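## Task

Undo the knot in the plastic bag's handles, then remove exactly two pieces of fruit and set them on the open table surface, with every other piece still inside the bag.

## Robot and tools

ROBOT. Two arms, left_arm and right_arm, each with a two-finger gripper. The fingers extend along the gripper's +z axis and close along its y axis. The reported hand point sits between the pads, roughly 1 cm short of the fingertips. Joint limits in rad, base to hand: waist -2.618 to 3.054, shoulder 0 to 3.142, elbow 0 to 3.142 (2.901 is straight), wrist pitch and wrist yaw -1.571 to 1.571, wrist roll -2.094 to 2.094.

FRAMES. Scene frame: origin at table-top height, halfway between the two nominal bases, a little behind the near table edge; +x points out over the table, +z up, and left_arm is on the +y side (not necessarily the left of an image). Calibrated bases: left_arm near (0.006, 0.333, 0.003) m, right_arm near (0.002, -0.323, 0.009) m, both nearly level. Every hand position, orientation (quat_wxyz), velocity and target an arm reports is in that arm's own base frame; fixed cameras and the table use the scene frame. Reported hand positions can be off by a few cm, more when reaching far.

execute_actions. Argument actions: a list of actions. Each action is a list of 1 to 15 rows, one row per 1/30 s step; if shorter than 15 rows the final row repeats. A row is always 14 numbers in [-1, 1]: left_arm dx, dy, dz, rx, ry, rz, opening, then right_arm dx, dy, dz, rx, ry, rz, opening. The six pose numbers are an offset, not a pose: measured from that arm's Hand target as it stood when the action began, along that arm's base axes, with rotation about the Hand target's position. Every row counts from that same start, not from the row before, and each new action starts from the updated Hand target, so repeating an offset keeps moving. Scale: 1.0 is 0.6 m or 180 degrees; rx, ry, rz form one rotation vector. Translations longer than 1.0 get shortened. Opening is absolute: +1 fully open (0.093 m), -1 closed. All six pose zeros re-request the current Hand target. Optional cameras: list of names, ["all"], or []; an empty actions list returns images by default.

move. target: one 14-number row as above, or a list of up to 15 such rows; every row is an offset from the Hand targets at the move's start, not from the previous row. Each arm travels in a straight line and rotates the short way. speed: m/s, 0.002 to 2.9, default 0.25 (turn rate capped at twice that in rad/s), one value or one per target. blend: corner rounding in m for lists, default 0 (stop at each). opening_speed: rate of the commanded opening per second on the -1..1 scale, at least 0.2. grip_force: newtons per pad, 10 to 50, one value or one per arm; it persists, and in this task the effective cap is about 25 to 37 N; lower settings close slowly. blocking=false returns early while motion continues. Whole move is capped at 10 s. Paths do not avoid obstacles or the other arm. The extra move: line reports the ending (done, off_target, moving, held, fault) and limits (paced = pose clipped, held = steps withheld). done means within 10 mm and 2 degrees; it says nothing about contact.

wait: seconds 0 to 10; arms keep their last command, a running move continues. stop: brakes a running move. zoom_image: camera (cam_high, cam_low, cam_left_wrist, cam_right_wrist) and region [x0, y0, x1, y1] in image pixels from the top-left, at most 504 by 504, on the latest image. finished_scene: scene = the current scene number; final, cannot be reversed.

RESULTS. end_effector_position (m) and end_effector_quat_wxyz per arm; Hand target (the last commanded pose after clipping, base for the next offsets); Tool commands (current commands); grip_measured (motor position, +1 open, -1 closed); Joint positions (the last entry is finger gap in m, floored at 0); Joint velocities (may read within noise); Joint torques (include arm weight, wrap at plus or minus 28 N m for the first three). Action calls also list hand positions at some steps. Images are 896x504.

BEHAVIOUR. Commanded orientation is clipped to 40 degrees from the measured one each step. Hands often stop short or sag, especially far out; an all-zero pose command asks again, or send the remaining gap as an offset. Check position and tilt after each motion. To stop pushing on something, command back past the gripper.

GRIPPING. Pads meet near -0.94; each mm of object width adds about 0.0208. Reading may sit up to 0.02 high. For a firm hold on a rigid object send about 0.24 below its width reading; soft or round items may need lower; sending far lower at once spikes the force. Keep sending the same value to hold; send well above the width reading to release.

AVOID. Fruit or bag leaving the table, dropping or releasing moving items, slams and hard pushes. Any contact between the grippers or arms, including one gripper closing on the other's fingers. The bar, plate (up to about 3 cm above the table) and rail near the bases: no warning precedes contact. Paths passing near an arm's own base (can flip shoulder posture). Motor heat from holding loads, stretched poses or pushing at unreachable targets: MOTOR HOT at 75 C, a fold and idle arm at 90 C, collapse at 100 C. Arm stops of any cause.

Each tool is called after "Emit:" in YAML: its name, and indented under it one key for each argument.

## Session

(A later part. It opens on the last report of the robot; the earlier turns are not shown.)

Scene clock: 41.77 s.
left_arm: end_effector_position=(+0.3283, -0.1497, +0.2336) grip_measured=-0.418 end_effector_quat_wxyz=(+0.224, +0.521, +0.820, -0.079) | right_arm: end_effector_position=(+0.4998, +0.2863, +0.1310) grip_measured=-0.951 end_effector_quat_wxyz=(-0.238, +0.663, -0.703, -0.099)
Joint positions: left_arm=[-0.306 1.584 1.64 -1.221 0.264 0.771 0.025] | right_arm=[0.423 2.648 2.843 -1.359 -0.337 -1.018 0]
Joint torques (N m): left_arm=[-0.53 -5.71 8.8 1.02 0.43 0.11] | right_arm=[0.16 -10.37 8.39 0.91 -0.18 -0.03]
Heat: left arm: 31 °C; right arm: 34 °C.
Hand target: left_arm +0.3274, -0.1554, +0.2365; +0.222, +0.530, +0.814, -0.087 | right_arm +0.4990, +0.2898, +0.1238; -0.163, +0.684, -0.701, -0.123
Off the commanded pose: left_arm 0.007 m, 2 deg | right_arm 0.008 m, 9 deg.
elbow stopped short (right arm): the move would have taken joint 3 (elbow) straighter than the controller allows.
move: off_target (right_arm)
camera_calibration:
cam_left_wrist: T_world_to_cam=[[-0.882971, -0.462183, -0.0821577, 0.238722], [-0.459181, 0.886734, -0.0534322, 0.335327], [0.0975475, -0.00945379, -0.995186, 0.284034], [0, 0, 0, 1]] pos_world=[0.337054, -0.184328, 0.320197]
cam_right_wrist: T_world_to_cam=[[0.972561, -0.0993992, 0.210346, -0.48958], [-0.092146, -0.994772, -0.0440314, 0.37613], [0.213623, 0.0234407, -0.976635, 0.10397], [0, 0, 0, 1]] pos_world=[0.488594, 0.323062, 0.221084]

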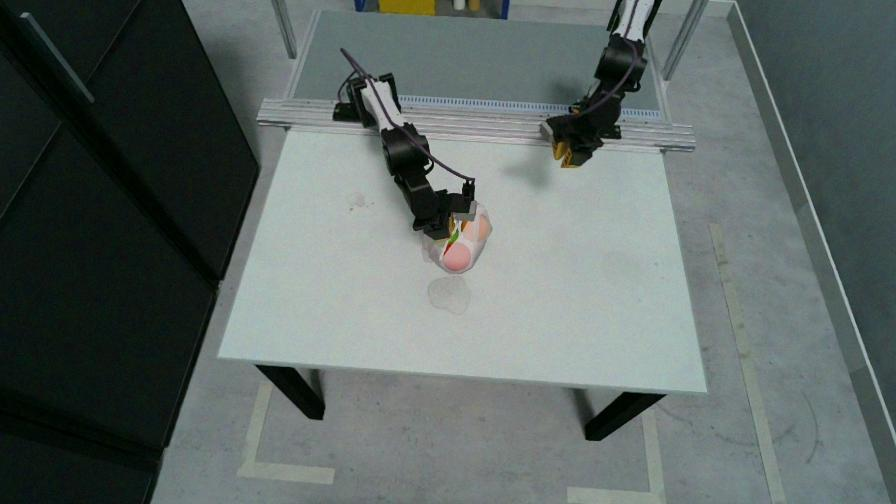

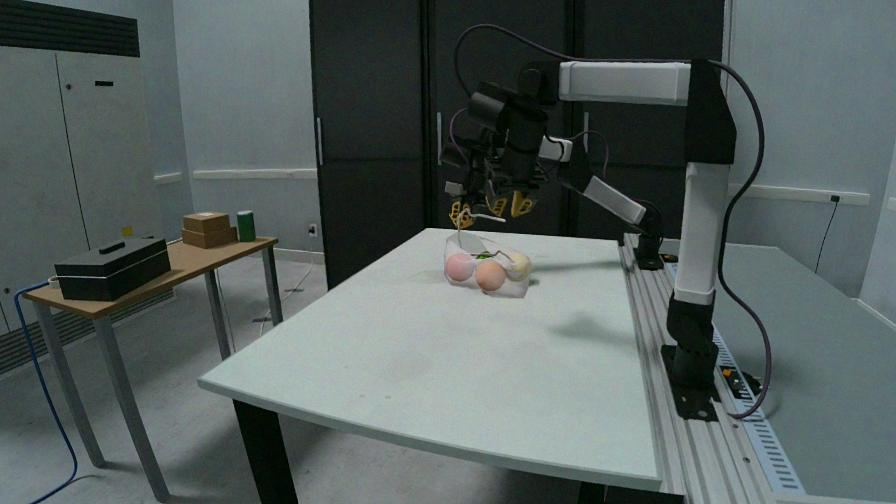

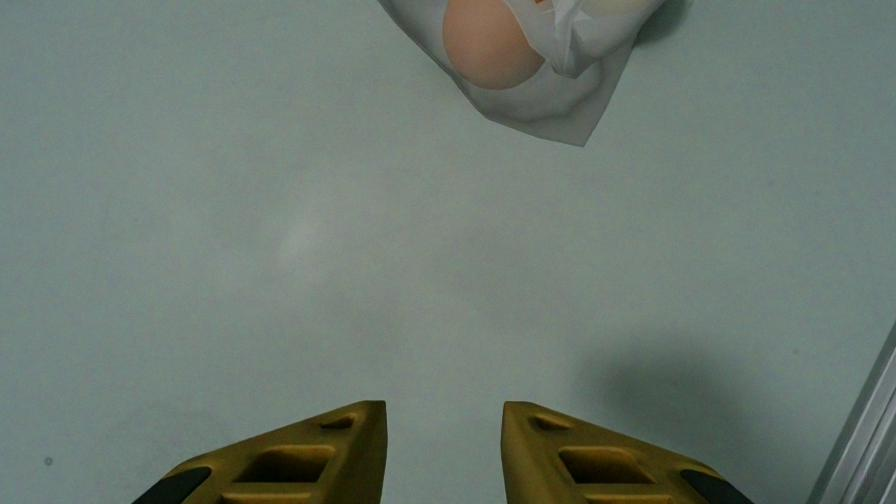

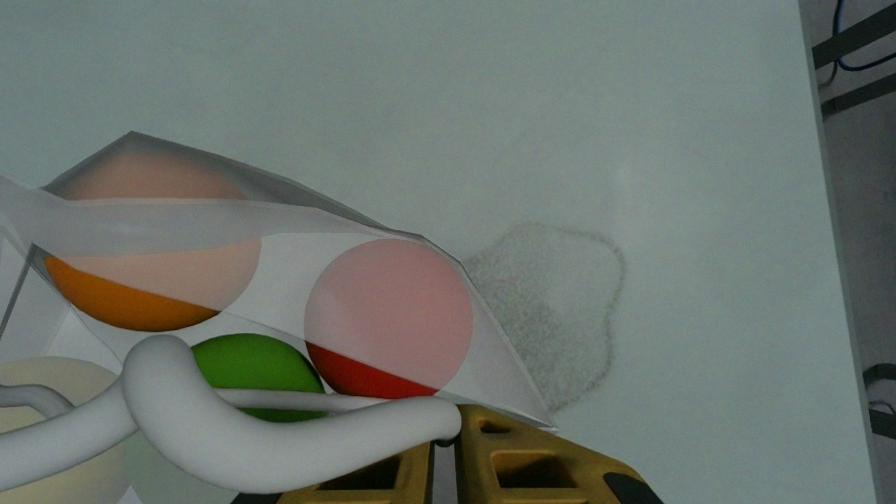

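Emit:
move:
  target:
    - [0.118,-0.3,-0.18,0,0,0,0.6,0,0,0,0,0,0,-1]
  speed: 0.2
  cameras: ["cam_left_wrist","cam_low"]

Emit:
zoom_image:
  camera: "cam_low"
  region: [400, 150, 640, 320]

Scene clock: 44.60 s.
left_arm: end_effector_position=(+0.3929, -0.3287, +0.1260) grip_measured=+0.598 end_effector_quat_wxyz=(+0.212, +0.533, +0.814, -0.090) | right_arm: end_effector_position=(+0.4998, +0.2863, +0.1310) grip_measured=-0.951 end_effector_quat_wxyz=(-0.238, +0.663, -0.703, -0.099)
Joint positions: left_arm=[-0.649 2.114 1.889 -0.903 0.146 0.477 0.074] | right_arm=[0.423 2.648 2.843 -1.359 -0.337 -1.018 0]
Joint torques (N m): left_arm=[-0.35 -10.47 9.26 1.4 0.04 -0.11] | right_arm=[0.14 -10.33 8.5 0.93 -0.19 0]
Heat: left arm: 31 °C; right arm: 34 °C.
Hand target: left_arm +0.3983, -0.3354, +0.1286; +0.222, +0.530, +0.814, -0.087 | right_arm +0.4990, +0.2898, +0.1238; -0.163, +0.684, -0.701, -0.123
Off the commanded pose: left_arm 0.009 m, 1 deg | right_arm 0.008 m, 9 deg.
elbow stopped short (right arm): the move would have taken joint 3 (elbow) straighter than the controller allows.
move: off_target (right_arm)
camera_calibration:
cam_left_wrist: T_world_to_cam=[[-0.899429, -0.432965, -0.0597393, 0.217436], [-0.431101, 0.901332, -0.0418639, 0.510358], [0.0719705, -0.0119, -0.997336, 0.178511], [0, 0, 0, 1]] pos_world=[0.402736, -0.363736, 0.212391]
Images, in order (width x height): cam_low 896x504, cam_left_wrist 896x504.

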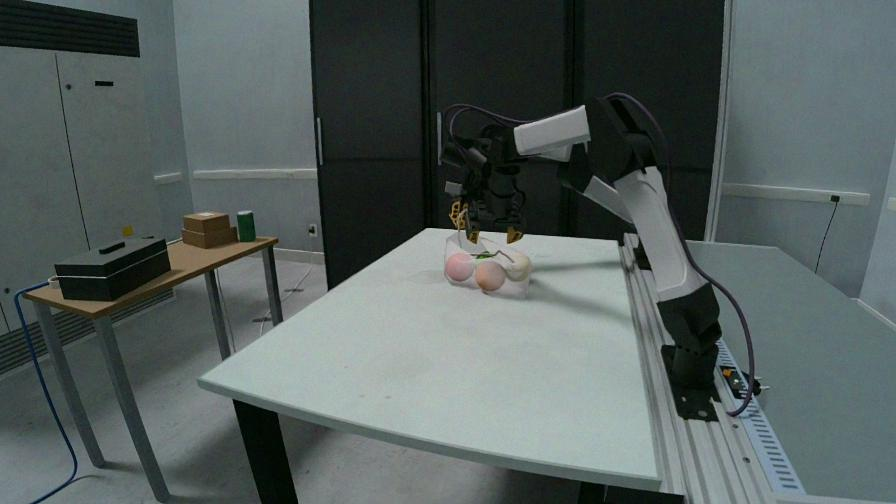

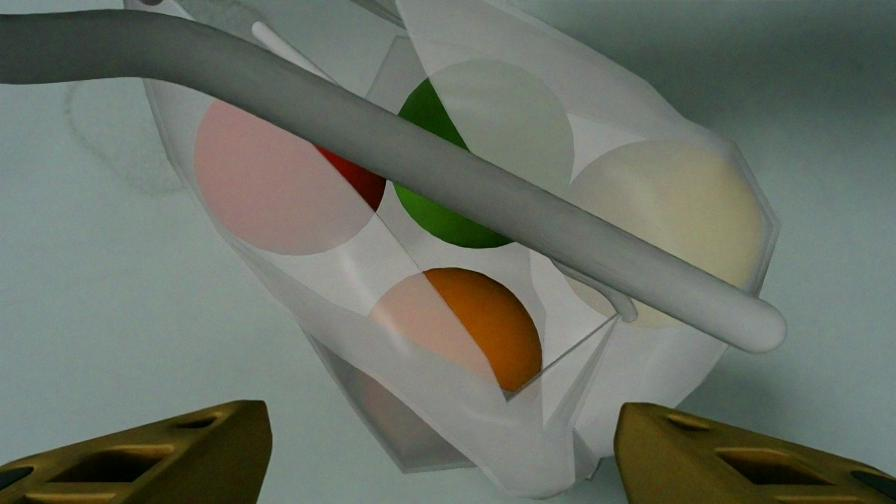

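Scaled by 2.100 from the camera's 896x504 image, which has a finer 1280x720 frame.

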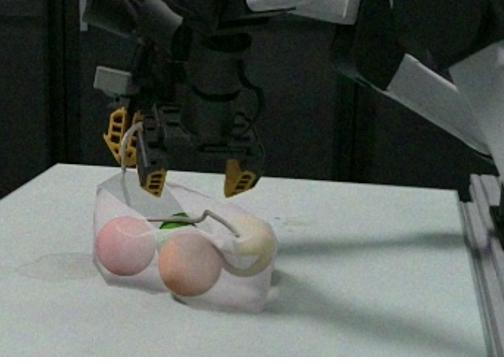

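Emit:
move:
  target: [0,0,0,0,0,0,-0.35,0.0,-0.03,-0.12,0,0,0,-1]
  speed: 0.15
  cameras: ["cam_left_wrist"]

Scene clock: 46.73 s.
left_arm: end_effector_position=(+0.3929, -0.3287, +0.1260) grip_measured=-0.348 end_effector_quat_wxyz=(+0.212, +0.533, +0.814, -0.089) | right_arm: end_effector_position=(+0.5017, +0.2680, +0.0587) grip_measured=-0.951 end_effector_quat_wxyz=(-0.176, +0.678, -0.704, -0.114)
Joint positions: left_arm=[-0.649 2.114 1.889 -0.903 0.145 0.477 0.028] | right_arm=[0.392 2.776 2.842 -1.38 -0.339 -1.097 0]
Joint torques (N m): left_arm=[-0.4 -10.47 9.2 1.38 0.04 -0.1] | right_arm=[0.2 -10.7 8.61 0.58 -0.24 -0.02]
Heat: left arm: 32 °C; right arm: 35 °C.
Hand target: left_arm +0.3983, -0.3354, +0.1286; +0.222, +0.530, +0.814, -0.087 | right_arm +0.4991, +0.2718, +0.0516; -0.163, +0.684, -0.701, -0.123
Off the commanded pose: left_arm 0.009 m, 1 deg | right_arm 0.008 m, 2 deg.
elbow stopped short (right arm): the move would have taken joint 3 (elbow) straighter than the controller allows.
move: done
camera_calibration:
cam_left_wrist: T_world_to_cam=[[-0.899107, -0.433644, -0.0596643, 0.217177], [-0.431788, 0.901007, -0.0417789, 0.510452], [0.0718751, -0.0118013, -0.997344, 0.178581], [0, 0, 0, 1]] pos_world=[0.402837, -0.363635, 0.212391]
Images, in order (width x height): cam_left_wrist 896x504.

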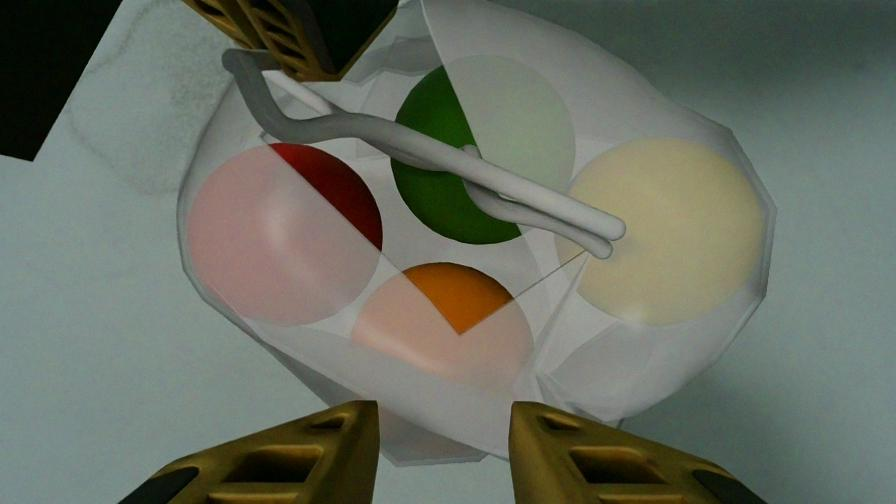

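Emit:
move:
  target: [-0.048,-0.08,-0.11,0,0,0,-0.35,0.0,0,0,0,0,0,-1]
  speed: 0.12
  cameras: ["cam_left_wrist"]

Scene clock: 48.93 s.
left_arm: end_effector_position=(+0.3723, -0.3821, +0.0770) grip_measured=-0.348 end_effector_quat_wxyz=(+0.231, +0.531, +0.810, -0.092) | right_arm: end_effector_position=(+0.5016, +0.2680, +0.0587) grip_measured=-0.951 end_effector_quat_wxyz=(-0.176, +0.678, -0.704, -0.114)
Joint positions: left_arm=[-0.77 2.174 1.77 -0.673 0.09 0.368 0.028] | right_arm=[0.392 2.776 2.842 -1.381 -0.339 -1.097 0]
Joint torques (N m): left_arm=[-0.49 -10.65 5.64 1.54 -0.03 -0.1] | right_arm=[0.23 -10.76 8.54 0.65 -0.24 -0.02]
Heat: left arm: 32 °C; right arm: 34 °C.
Hand target: left_arm +0.3695, -0.3834, +0.0627; +0.222, +0.530, +0.814, -0.087 | right_arm +0.4991, +0.2718, +0.0516; -0.163, +0.684, -0.700, -0.123
Off the commanded pose: left_arm 0.015 m, 1 deg | right_arm 0.008 m, 2 deg.
elbow stopped short (right arm): the move would have taken joint 3 (elbow) straighter than the controller allows.
move: off_target (left_arm)
camera_calibration:
cam_left_wrist: T_world_to_cam=[[-0.896882, -0.435761, -0.0755922, 0.172156], [-0.43047, 0.899326, -0.0768692, 0.549149], [0.101479, -0.0364025, -0.994171, 0.109815], [0, 0, 0, 1]] pos_world=[0.379652, -0.414848, 0.164401]
Images, in order (width x height): cam_left_wrist 896x504.

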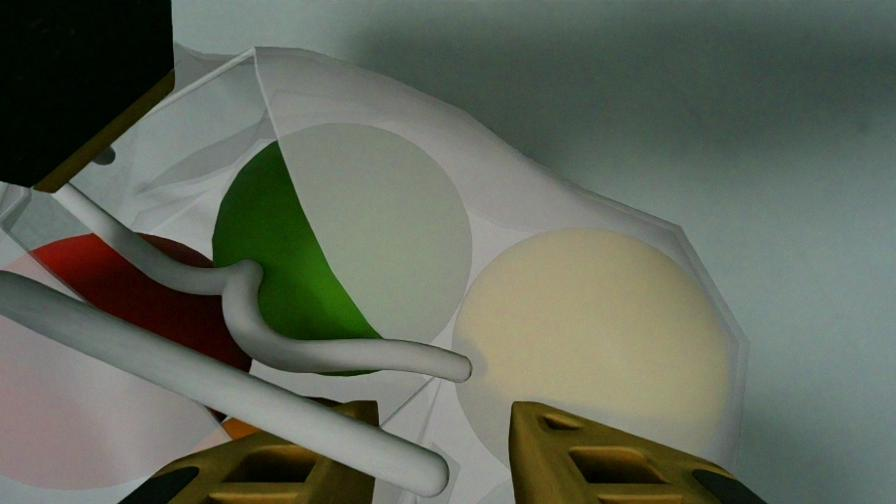

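Emit:
move:
  target:
    - [0,0.0,0.08,0,0,0,-0.35,0.0,0,0,0,0,0,-1]
    - [-0.018,-0.028,0.08,0,0,0,-0.35,0.0,0,0,0,0,0,-1]
    - [-0.018,-0.028,-0.04,0,0,0,-0.35,0.0,0,0,0,0,0,-1]
  speed: 0.12
  cameras: ["cam_left_wrist"]

Scene clock: 53.20 s.
left_arm: end_effector_position=(+0.3706, -0.4106, +0.0803) grip_measured=-0.348 end_effector_quat_wxyz=(+0.271, +0.526, +0.800, -0.103) | right_arm: end_effector_position=(+0.5016, +0.2680, +0.0587) grip_measured=-0.951 end_effector_quat_wxyz=(-0.176, +0.678, -0.704, -0.114)
Joint positions: left_arm=[-0.815 2.183 1.753 -0.556 0.071 0.326 0.028] | right_arm=[0.392 2.776 2.842 -1.381 -0.339 -1.097 0]
Joint torques (N m): left_arm=[-0.29 -8.76 4.21 1.29 -0.04 -0.07] | right_arm=[0.27 -10.73 8.57 0.64 -0.23 -0.03]
Heat: left arm: 32 °C; right arm: 34 °C.
Hand target: left_arm +0.3586, -0.4002, +0.0387; +0.222, +0.530, +0.814, -0.087 | right_arm +0.4990, +0.2718, +0.0516; -0.163, +0.684, -0.701, -0.123
Off the commanded pose: left_arm 0.045 m, 6 deg | right_arm 0.008 m, 2 deg.
elbow stopped short (right arm): the move would have taken joint 3 (elbow) straighter than the controller allows.
move: off_target (left_arm)
camera_calibration:
cam_left_wrist: T_world_to_cam=[[-0.891704, -0.441771, -0.0985006, 0.155936], [-0.423895, 0.891391, -0.16042, 0.575392], [0.158671, -0.101293, -0.982122, 0.0634987], [0, 0, 0, 1]] pos_world=[0.37288, -0.43758, 0.170028]
Images, in order (width x height): cam_left_wrist 896x504.

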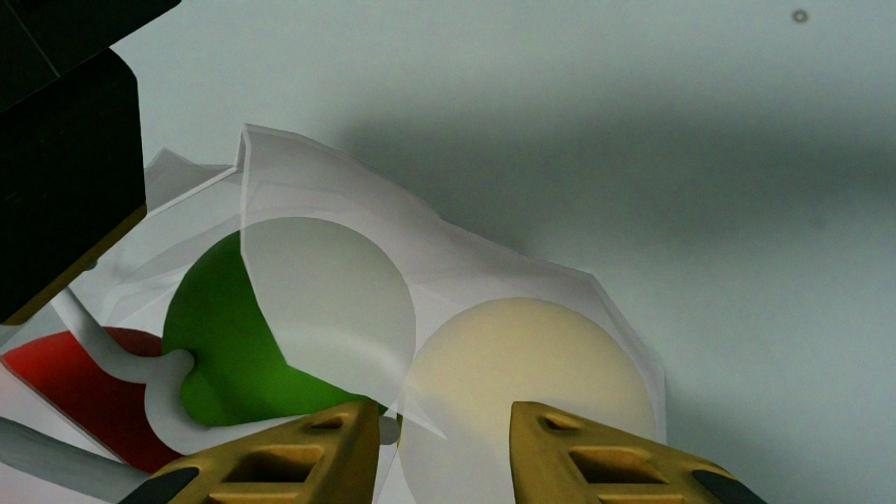

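Emit:
move:
  target:
    - [0,0.0,0.1,0,0,0,-0.35,0.0,0,0,0,0,0,-1]
  speed: 0.12
  cameras: ["cam_left_wrist","cam_low","cam_high"]

Emit:
zoom_image:
  camera: "cam_low"
  region: [400, 150, 640, 320]

Scene clock: 55.07 s.
left_arm: end_effector_position=(+0.3582, -0.3971, +0.0960) grip_measured=-0.348 end_effector_quat_wxyz=(+0.222, +0.531, +0.813, -0.090) | right_arm: end_effector_position=(+0.5016, +0.2680, +0.0587) grip_measured=-0.951 end_effector_quat_wxyz=(-0.176, +0.678, -0.704, -0.114)
Joint positions: left_arm=[-0.815 2.183 1.868 -0.778 0.07 0.326 0.028] | right_arm=[0.392 2.776 2.842 -1.381 -0.339 -1.097 0]
Joint torques (N m): left_arm=[-0.34 -11.44 9.28 1.23 -0.03 -0.06] | right_arm=[0.28 -10.73 8.64 0.65 -0.23 -0.04]
Heat: left arm: 32 °C; right arm: 34 °C.
Hand target: left_arm +0.3587, -0.4003, +0.0987; +0.222, +0.530, +0.814, -0.087 | right_arm +0.4990, +0.2718, +0.0516; -0.163, +0.684, -0.701, -0.123
Off the commanded pose: left_arm 0.004 m, 0 deg | right_arm 0.008 m, 2 deg.
elbow stopped short (right arm): the move would have taken joint 3 (elbow) straighter than the controller allows.
move: done
camera_calibration:
cam_left_wrist: T_world_to_cam=[[-0.897456, -0.435815, -0.0681046, 0.153783], [-0.432402, 0.899719, -0.059449, 0.55718], [0.0871837, -0.0239043, -0.995905, 0.139872], [0, 0, 0, 1]] pos_world=[0.366744, -0.430941, 0.182896]
Images, in order (width x height): cam_high 896x504, cam_low 896x504, cam_left_wrist 896x504.

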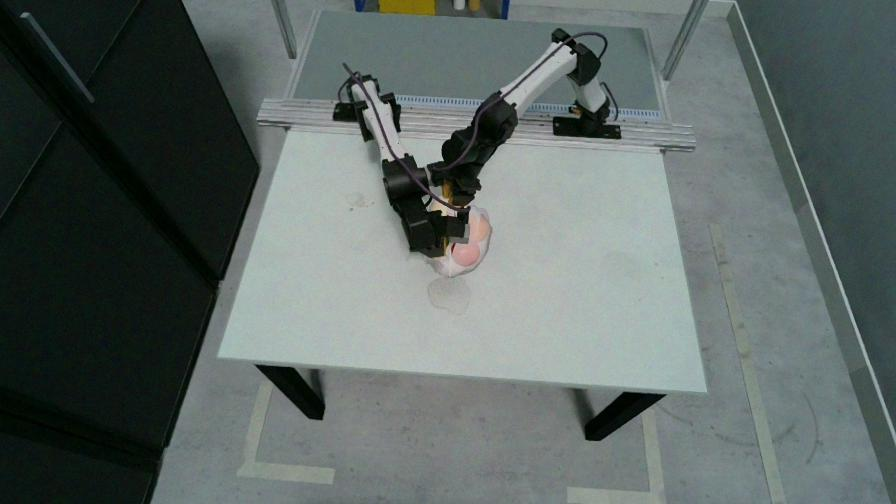

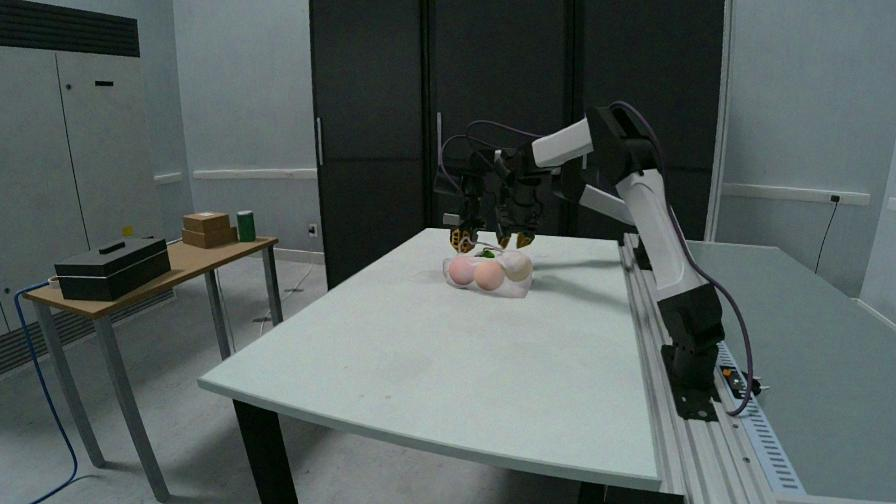

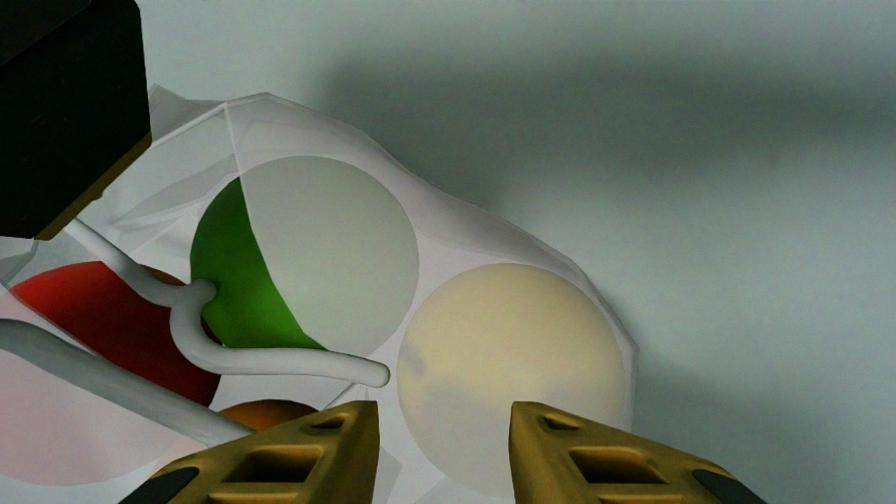

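Scaled by 2.100 from the camera's 896x504 image, which has a finer 1280x720 frame.

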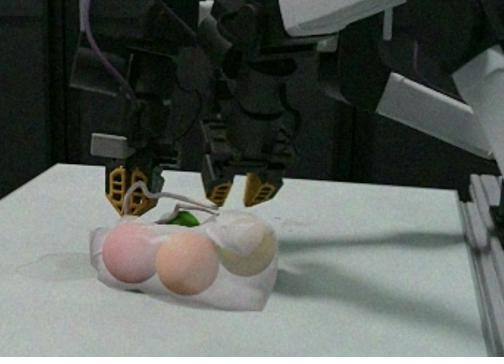

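Emit:
zoom_image:
  camera: "cam_left_wrist"
  region: [0, 180, 420, 480]

Scaled by 1.200 from the camera's 896x504 image, which has a finer 1280x720 frame.

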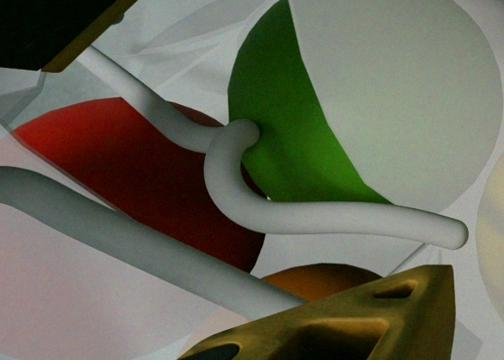

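Emit:
move:
  target:
    - [0.0,0.25,0.08,0,0,0,-0.35,0,0,0,0,0,0,-1]
    - [0.0,0.3,0.12,0,0,0,-0.35,0.02,-0.1,0.15,0,0,0,-1]
  speed: 0.15
  blend: [0.02,0]
  cameras: ["all"]

Emit:
zoom_image:
  camera: "cam_low"
  region: [400, 150, 640, 320]

Emit:
zoom_image:
  camera: "cam_high"
  region: [380, 170, 540, 290]

Scene clock: 59.97 s.
left_arm: end_effector_position=(+0.3622, -0.2207, +0.1581) grip_measured=-0.348 end_effector_quat_wxyz=(+0.213, +0.526, +0.819, -0.082) | right_arm: end_effector_position=(+0.5143, +0.2064, +0.1162) grip_measured=-0.951 end_effector_quat_wxyz=(-0.206, +0.663, -0.713, -0.100)
Joint positions: left_arm=[-0.467 1.777 1.556 -0.934 0.203 0.631 0.028] | right_arm=[0.273 2.666 2.849 -1.464 -0.364 -1.17 0]
Joint torques (N m): left_arm=[0.46 -10.82 7.69 1.07 0.37 0.14] | right_arm=[0.5 -15.6 7.58 0.69 -0.27 -0.01]
Heat: left arm: 32 °C; right arm: 35 °C.
Hand target: left_arm +0.3587, -0.2203, +0.1706; +0.222, +0.530, +0.814, -0.087 | right_arm +0.5110, +0.2118, +0.1417; -0.163, +0.684, -0.700, -0.123
Off the commanded pose: left_arm 0.013 m, 1 deg | right_arm 0.026 m, 6 deg.
elbow stopped short (right arm): the move would have taken joint 3 (elbow) straighter than the controller allows.
move: off_target (left_arm, right_arm)
camera_calibration:
cam_left_wrist: T_world_to_cam=[[-0.890108, -0.450548, -0.0686603, 0.232704], [-0.449115, 0.892752, -0.0359167, 0.40483], [0.0774788, -0.00113339, -0.996993, 0.214317], [0, 0, 0, 1]] pos_world=[0.372342, -0.256326, 0.244191]
cam_right_wrist: T_world_to_cam=[[0.981634, -0.0974212, 0.164026, -0.508198], [-0.0996017, -0.995014, 0.00510184, 0.295517], [0.162711, -0.0213454, -0.986443, 0.124931], [0, 0, 0, 1]] pos_world=[0.50797, 0.247201, 0.205088]

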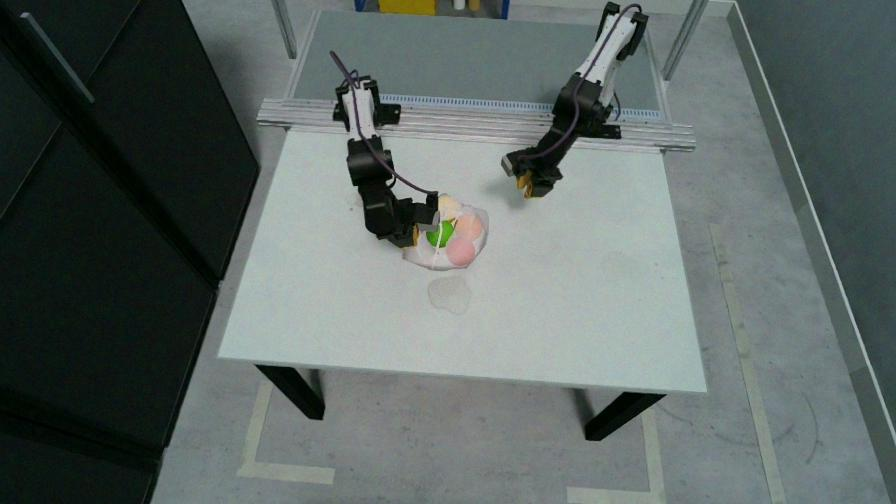

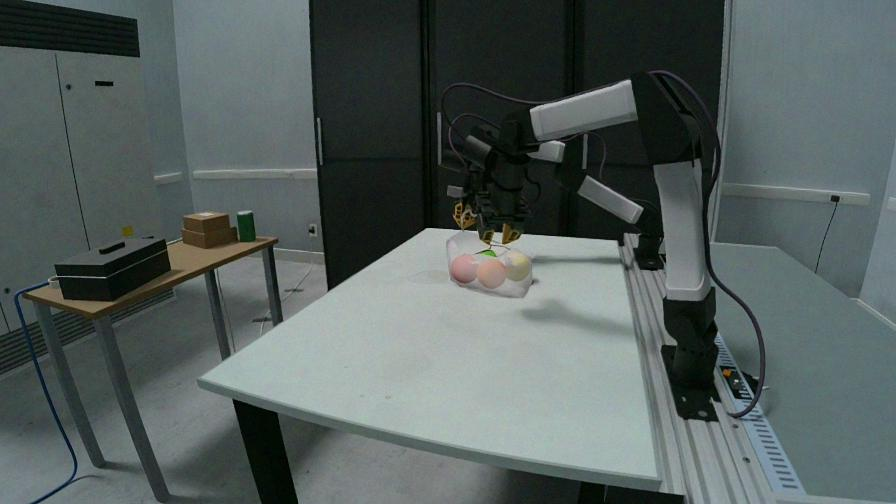

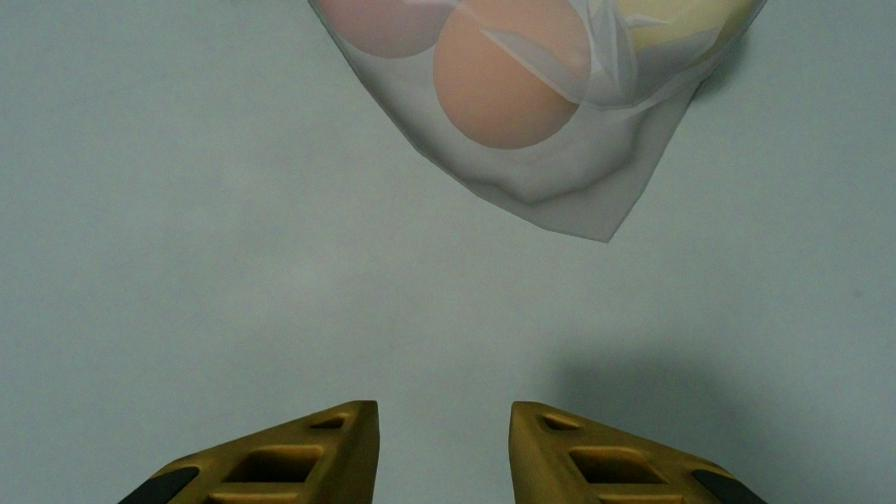

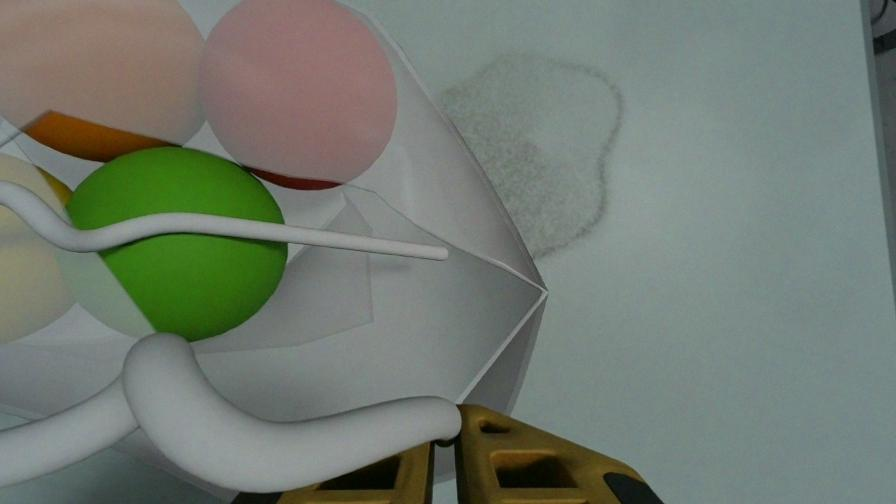

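Scaled by 2.100 from the camera's 896x504 image, which has a finer 1280x720 frame.

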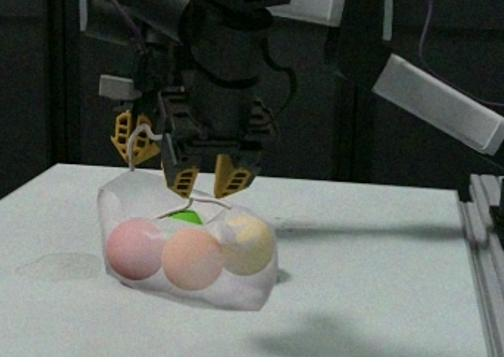

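Scaled by 3.150 from the camera's 896x504 image, which has a finer 1280x720 frame.

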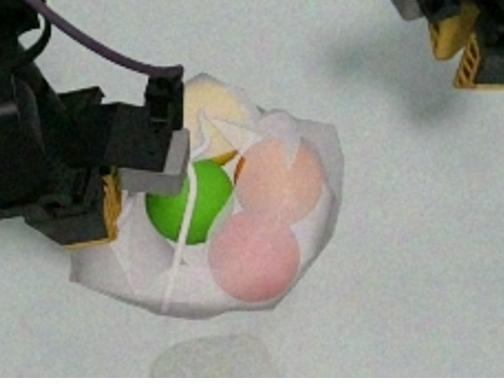

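Emit:
execute_actions:
  actions: []

Scene clock: 62.23 s.
left_arm: end_effector_position=(+0.3621, -0.2207, +0.1581) grip_measured=-0.348 end_effector_quat_wxyz=(+0.213, +0.526, +0.819, -0.082) | right_arm: end_effector_position=(+0.5142, +0.2064, +0.1162) grip_measured=-0.951 end_effector_quat_wxyz=(-0.206, +0.663, -0.713, -0.100)
Joint positions: left_arm=[-0.467 1.777 1.556 -0.934 0.204 0.632 0.028] | right_arm=[0.273 2.666 2.849 -1.464 -0.364 -1.17 0]
Joint velocities: within noise
Joint torques (N m): left_arm=[0.44 -10.85 7.65 1.07 0.36 0.11] | right_arm=[0.43 -15.47 7.84 0.68 -0.27 -0.01]
Heat: left arm: 32 °C; right arm: 37 °C.
Hand target: left_arm +0.3586, -0.2203, +0.1706; +0.222, +0.530, +0.814, -0.087 | right_arm +0.5110, +0.2117, +0.1416; -0.163, +0.684, -0.701, -0.123
Tool commands: left_gripper/opening=-0.35 right_gripper/opening=-1.0
Off the commanded pose: left_arm 0.013 m, 1 deg | right_arm 0.026 m, 6 deg.
camera_calibration:
cam_left_wrist: T_world_to_cam=[[-0.890335, -0.450144, -0.0683637, 0.23273], [-0.448716, 0.892955, -0.0358387, 0.40467], [0.0771783, -0.00123256, -0.997017, 0.214417], [0, 0, 0, 1]] pos_world=[0.372242, -0.256326, 0.244191]
cam_right_wrist: T_world_to_cam=[[0.981682, -0.0974051, 0.163745, -0.508071], [-0.0996005, -0.995014, 0.00523196, 0.29548], [0.162419, -0.0214452, -0.986489, 0.12513], [0, 0, 0, 1]] pos_world=[0.507871, 0.247201, 0.205087]

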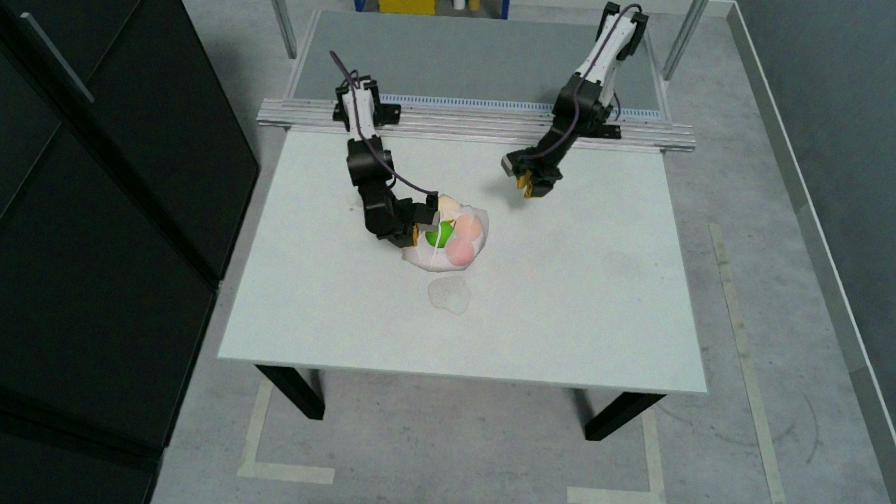

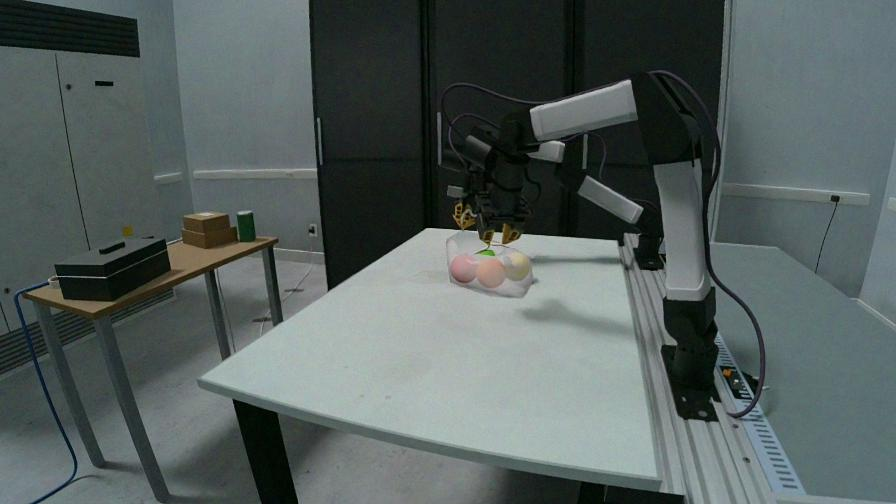

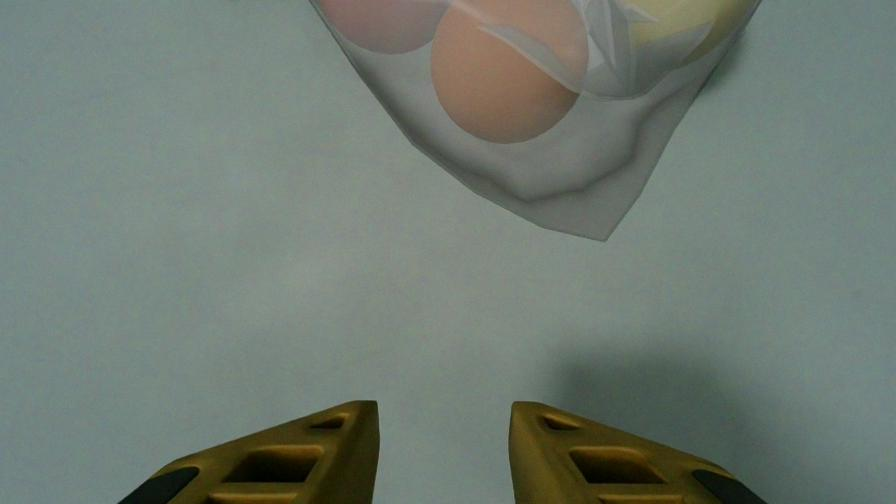

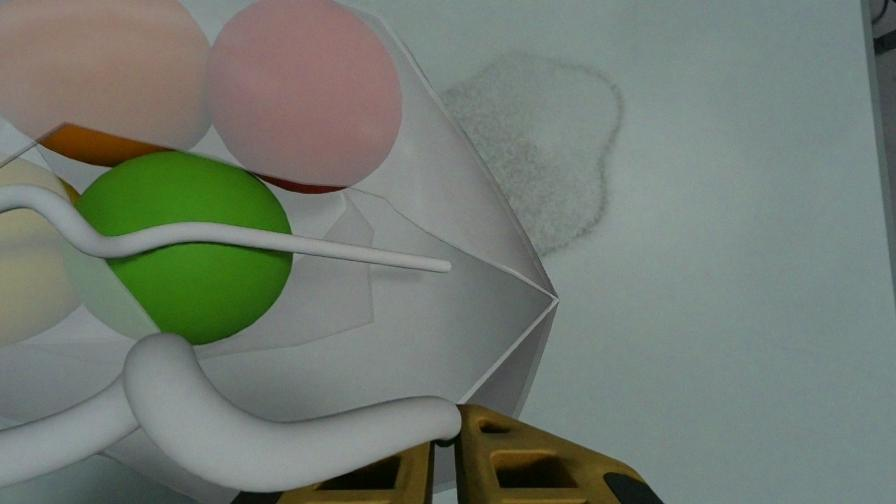

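Emit:
move:
  target:
    - [0,0,0,0,0,0,-0.35,0.02,-0.09,-0.05,0,0,0,-1]
    - [0,0,0,0,0,0,-0.35,0.02,-0.1,-0.15,0,0,0,-0.5]
    - [0,0,0,0,0,0,-0.35,0.02,-0.1,0.1,0,0,0,-0.5]
  speed: 0.12
  cameras: ["cam_right_wrist"]

Scene clock: 67.23 s.
left_arm: end_effector_position=(+0.3620, -0.2207, +0.1580) grip_measured=-0.348 end_effector_quat_wxyz=(+0.212, +0.526, +0.819, -0.082) | right_arm: end_effector_position=(+0.5198, +0.1480, +0.1721) grip_measured=-0.501 end_effector_quat_wxyz=(+0.247, -0.653, +0.712, +0.075)
Joint positions: left_arm=[-0.467 1.777 1.556 -0.935 0.204 0.632 0.028] | right_arm=[0.158 2.554 2.845 -1.509 -0.394 -1.255 0.021]
Joint torques (N m): left_arm=[0.46 -10.82 7.62 1.07 0.37 0.12] | right_arm=[-0.09 -14.97 7.95 1.12 -0.31 0.09]
Heat: left arm: 33 °C; right arm: 40 °C.
Hand target: left_arm +0.3586, -0.2203, +0.1706; +0.222, +0.530, +0.814, -0.087 | right_arm +0.5231, +0.1516, +0.2018; +0.164, -0.684, +0.701, +0.123
Off the commanded pose: left_arm 0.013 m, 1 deg | right_arm 0.030 m, 12 deg.
elbow stopped short (right arm): the move would have taken joint 3 (elbow) straighter than the controller allows.
move: off_target (left_arm, right_arm)
camera_calibration:
cam_right_wrist: T_world_to_cam=[[0.959177, -0.132781, 0.249697, -0.526197], [-0.129788, -0.991132, -0.0284899, 0.2587], [0.251265, -0.00508084, -0.967905, 0.126218], [0, 0, 0, 1]] pos_world=[0.506578, 0.187178, 0.260928]
Images, in order (width x height): cam_right_wrist 896x504.

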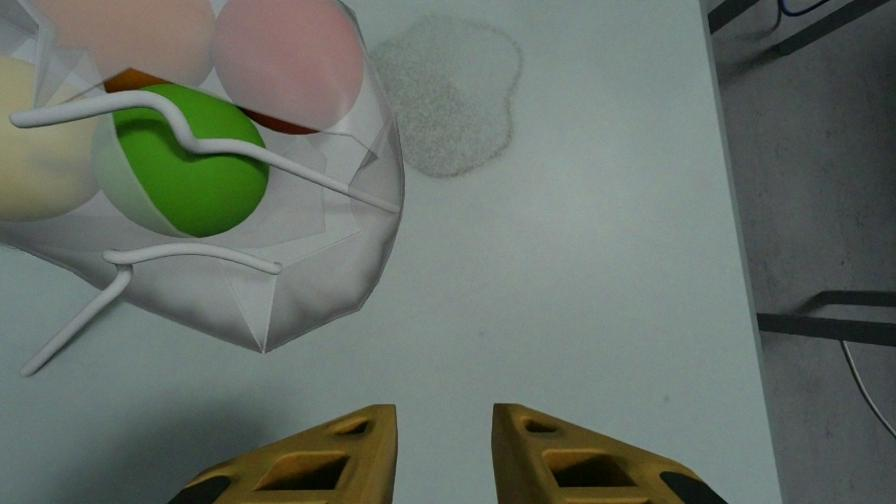

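Emit:
move:
  target: [0,0,0,0,0,0,-0.35,-0.12,0.164,-0.12,0,0,0,-0.35]
  cameras: ["cam_right_wrist"]

Scene clock: 69.90 s.
left_arm: end_effector_position=(+0.3620, -0.2207, +0.1580) grip_measured=-0.348 end_effector_quat_wxyz=(+0.212, +0.526, +0.819, -0.082) | right_arm: end_effector_position=(+0.4498, +0.2478, +0.1124) grip_measured=-0.351 end_effector_quat_wxyz=(-0.143, +0.683, -0.704, -0.135)
Joint positions: left_arm=[-0.467 1.777 1.556 -0.935 0.204 0.632 0.028] | right_arm=[0.388 2.464 2.47 -1.404 -0.358 -1.12 0.028]
Joint torques (N m): left_arm=[0.44 -10.85 7.65 1.05 0.38 0.12] | right_arm=[0.25 -15.15 5.07 0.86 -0.09 0.16]
Heat: left arm: 33 °C; right arm: 41 °C.
Hand target: left_arm +0.3586, -0.2203, +0.1706; +0.222, +0.530, +0.814, -0.087 | right_arm +0.4511, +0.2500, +0.1298; -0.164, +0.684, -0.701, -0.123
Off the commanded pose: left_arm 0.013 m, 1 deg | right_arm 0.018 m, 3 deg.
move: off_target (left_arm, right_arm)
camera_calibration:
cam_right_wrist: T_world_to_cam=[[0.998922, -0.0259597, 0.0384936, -0.451563], [-0.0279669, -0.998226, 0.0525554, 0.293564], [0.037061, -0.0535753, -0.997876, 0.198304], [0, 0, 0, 1]] pos_world=[0.451936, 0.291945, 0.199837]
Images, in order (width x height): cam_right_wrist 896x504.

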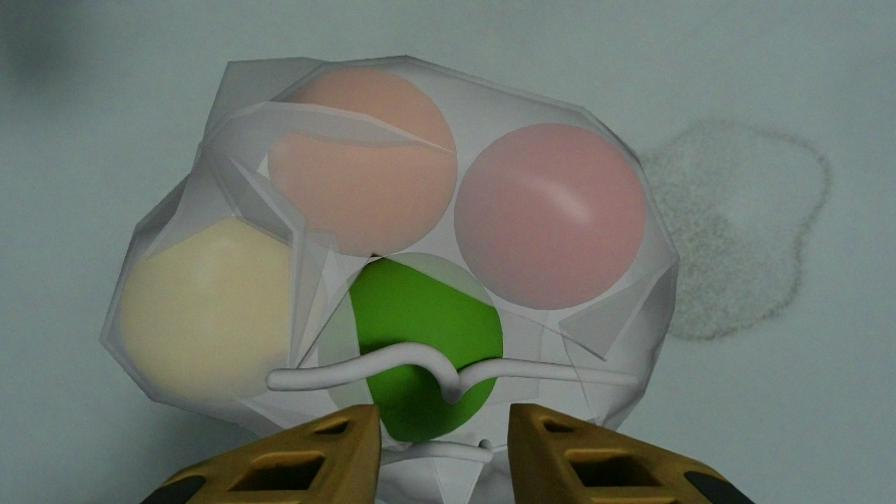

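Emit:
move:
  target:
    - [0,0,0,0,0,0,-0.35,-0.083,-0.008,0,0,0,0,-0.35]
    - [0,0,0,0,0,0,-0.35,-0.083,-0.006,-0.075,0,0,0,-0.35]
  speed: 0.12
  cameras: ["cam_right_wrist"]

Scene clock: 73.20 s.
left_arm: end_effector_position=(+0.3620, -0.2207, +0.1580) grip_measured=-0.348 end_effector_quat_wxyz=(+0.212, +0.526, +0.819, -0.082) | right_arm: end_effector_position=(+0.4005, +0.2418, +0.0744) grip_measured=-0.351 end_effector_quat_wxyz=(-0.148, +0.681, -0.705, -0.132)
Joint positions: left_arm=[-0.467 1.777 1.556 -0.935 0.204 0.632 0.028] | right_arm=[0.42 2.168 1.81 -1.016 -0.349 -1.082 0.028]
Joint torques (N m): left_arm=[0.46 -10.85 7.58 1.07 0.36 0.13] | right_arm=[0.66 -12.51 5.64 0.92 -0.09 0.12]
Heat: left arm: 33 °C; right arm: 42 °C.
Hand target: left_arm +0.3586, -0.2203, +0.1706; +0.222, +0.530, +0.814, -0.087 | right_arm +0.4012, +0.2465, +0.0849; -0.164, +0.684, -0.701, -0.123
Off the commanded pose: left_arm 0.013 m, 1 deg | right_arm 0.011 m, 2 deg.
move: off_target (left_arm, right_arm)
camera_calibration:
cam_right_wrist: T_world_to_cam=[[0.998305, -0.0318306, 0.0487133, -0.400123], [-0.0342654, -0.998162, 0.0499915, 0.29088], [0.0470325, -0.051576, -0.997561, 0.157392], [0, 0, 0, 1]] pos_world=[0.402009, 0.285727, 0.161958]
Images, in order (width x height): cam_right_wrist 896x504.

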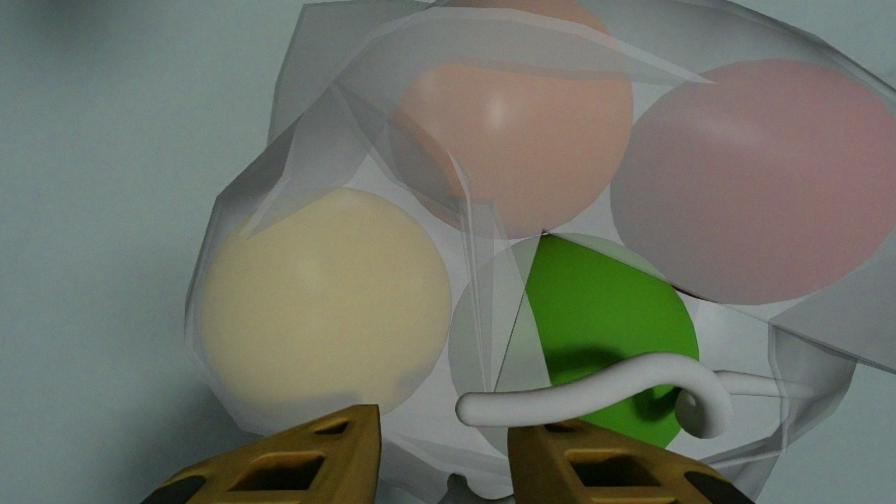

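Emit:
move:
  target:
    - [0,0,0,0,0,0,-0.35,0.025,0.003,0,0,0,0,-0.35]
    - [0,0,0,0,0,0,-0.35,0.025,0.003,-0.035,0,0,0,-0.35]
    - [0,0,0,0,0,0,-0.35,0.025,0.003,-0.035,0,0,0,-1]
  speed: 0.1
  cameras: ["cam_right_wrist"]

Emit:
move:
  target: [0,0,0,0,0,0,-0.35,0,0.03,0.1,0,0,0,-1]
  speed: 0.12
  cameras: ["cam_right_wrist"]

Scene clock: 76.27 s.
left_arm: end_effector_position=(+0.3620, -0.2207, +0.1580) grip_measured=-0.348 end_effector_quat_wxyz=(+0.212, +0.526, +0.819, -0.082) | right_arm: end_effector_position=(+0.4142, +0.2479, +0.0751) grip_measured=-0.985 end_effector_quat_wxyz=(-0.168, +0.682, -0.701, -0.124)
Joint positions: left_arm=[-0.467 1.777 1.556 -0.935 0.204 0.632 0.028] | right_arm=[0.42 2.189 1.838 -0.978 -0.349 -1.082 0]
Joint torques (N m): left_arm=[0.44 -10.8 7.68 1.08 0.38 0.13] | right_arm=[-0.08 -8.51 6.02 0.96 -0.11 0.02]
Heat: left arm: 33 °C; right arm: 42 °C.
Hand target: left_arm +0.3586, -0.2203, +0.1706; +0.222, +0.530, +0.814, -0.087 | right_arm +0.4162, +0.2484, +0.0639; -0.164, +0.684, -0.701, -0.123
Off the commanded pose: left_arm 0.013 m, 1 deg | right_arm 0.011 m, 1 deg.
move: off_target (left_arm, right_arm); target 3's new opening was sent with right_arm's hand 0.011 m and 1 deg from that target
camera_calibration:
cam_right_wrist: T_world_to_cam=[[0.995501, -0.0331379, 0.0887699, -0.415119], [-0.0359659, -0.998889, 0.0304495, 0.299792], [0.0876622, -0.0335052, -0.995587, 0.136326], [0, 0, 0, 1]] pos_world=[0.412083, 0.29027, 0.163446]
Images, in order (width x height): cam_right_wrist 896x504.

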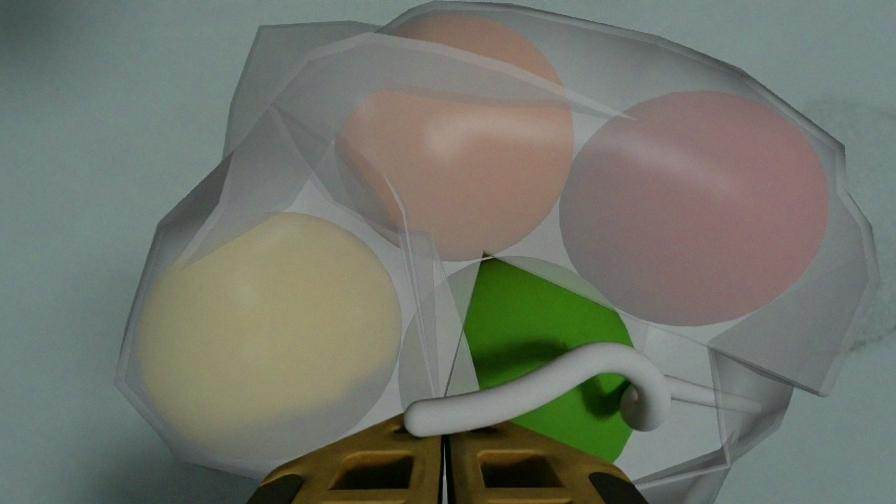

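Scene clock: 77.60 s.
left_arm: end_effector_position=(+0.3620, -0.2207, +0.1580) grip_measured=-0.348 end_effector_quat_wxyz=(+0.212, +0.526, +0.819, -0.082) | right_arm: end_effector_position=(+0.4161, +0.2623, +0.1281) grip_measured=-0.985 end_effector_quat_wxyz=(-0.172, +0.683, -0.699, -0.123)
Joint positions: left_arm=[-0.467 1.777 1.556 -0.935 0.204 0.632 0.028] | right_arm=[0.447 2.215 2.087 -1.185 -0.342 -1.055 0]
Joint torques (N m): left_arm=[0.42 -10.84 7.65 1.08 0.36 0.11] | right_arm=[0.54 -8.43 9.05 0.61 -0.06 0.14]
Heat: left arm: 33 °C; right arm: 42 °C.
Hand target: left_arm +0.3586, -0.2203, +0.1706; +0.222, +0.530, +0.814, -0.087 | right_arm +0.4162, +0.2662, +0.1238; -0.164, +0.684, -0.701, -0.123
Off the commanded pose: left_arm 0.013 m, 1 deg | right_arm 0.006 m, 1 deg.
move: off_target (left_arm)
camera_calibration:
cam_right_wrist: T_world_to_cam=[[0.994874, -0.032293, 0.0958302, -0.422165], [-0.0350069, -0.999028, 0.0267747, 0.312738], [0.0948724, -0.0299921, -0.995038, 0.185398], [0, 0, 0, 1]] pos_world=[0.413359, 0.304362, 0.216561]
Images, in order (width x height): cam_right_wrist 896x504.

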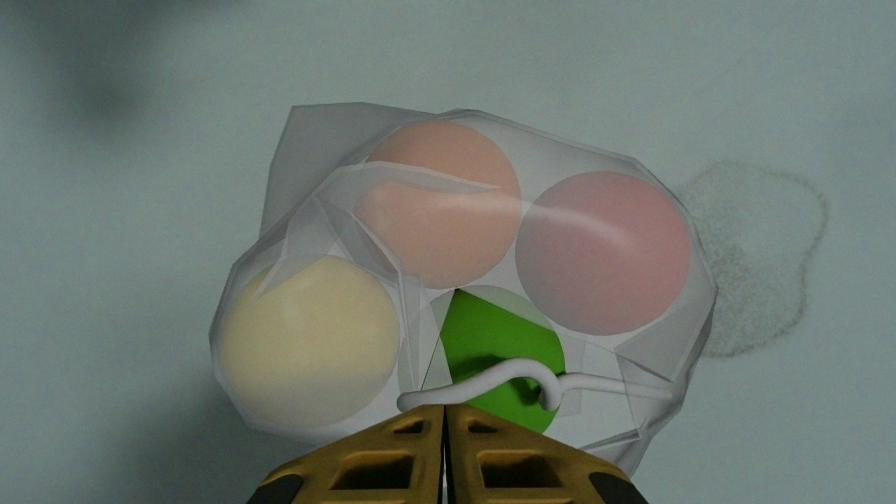

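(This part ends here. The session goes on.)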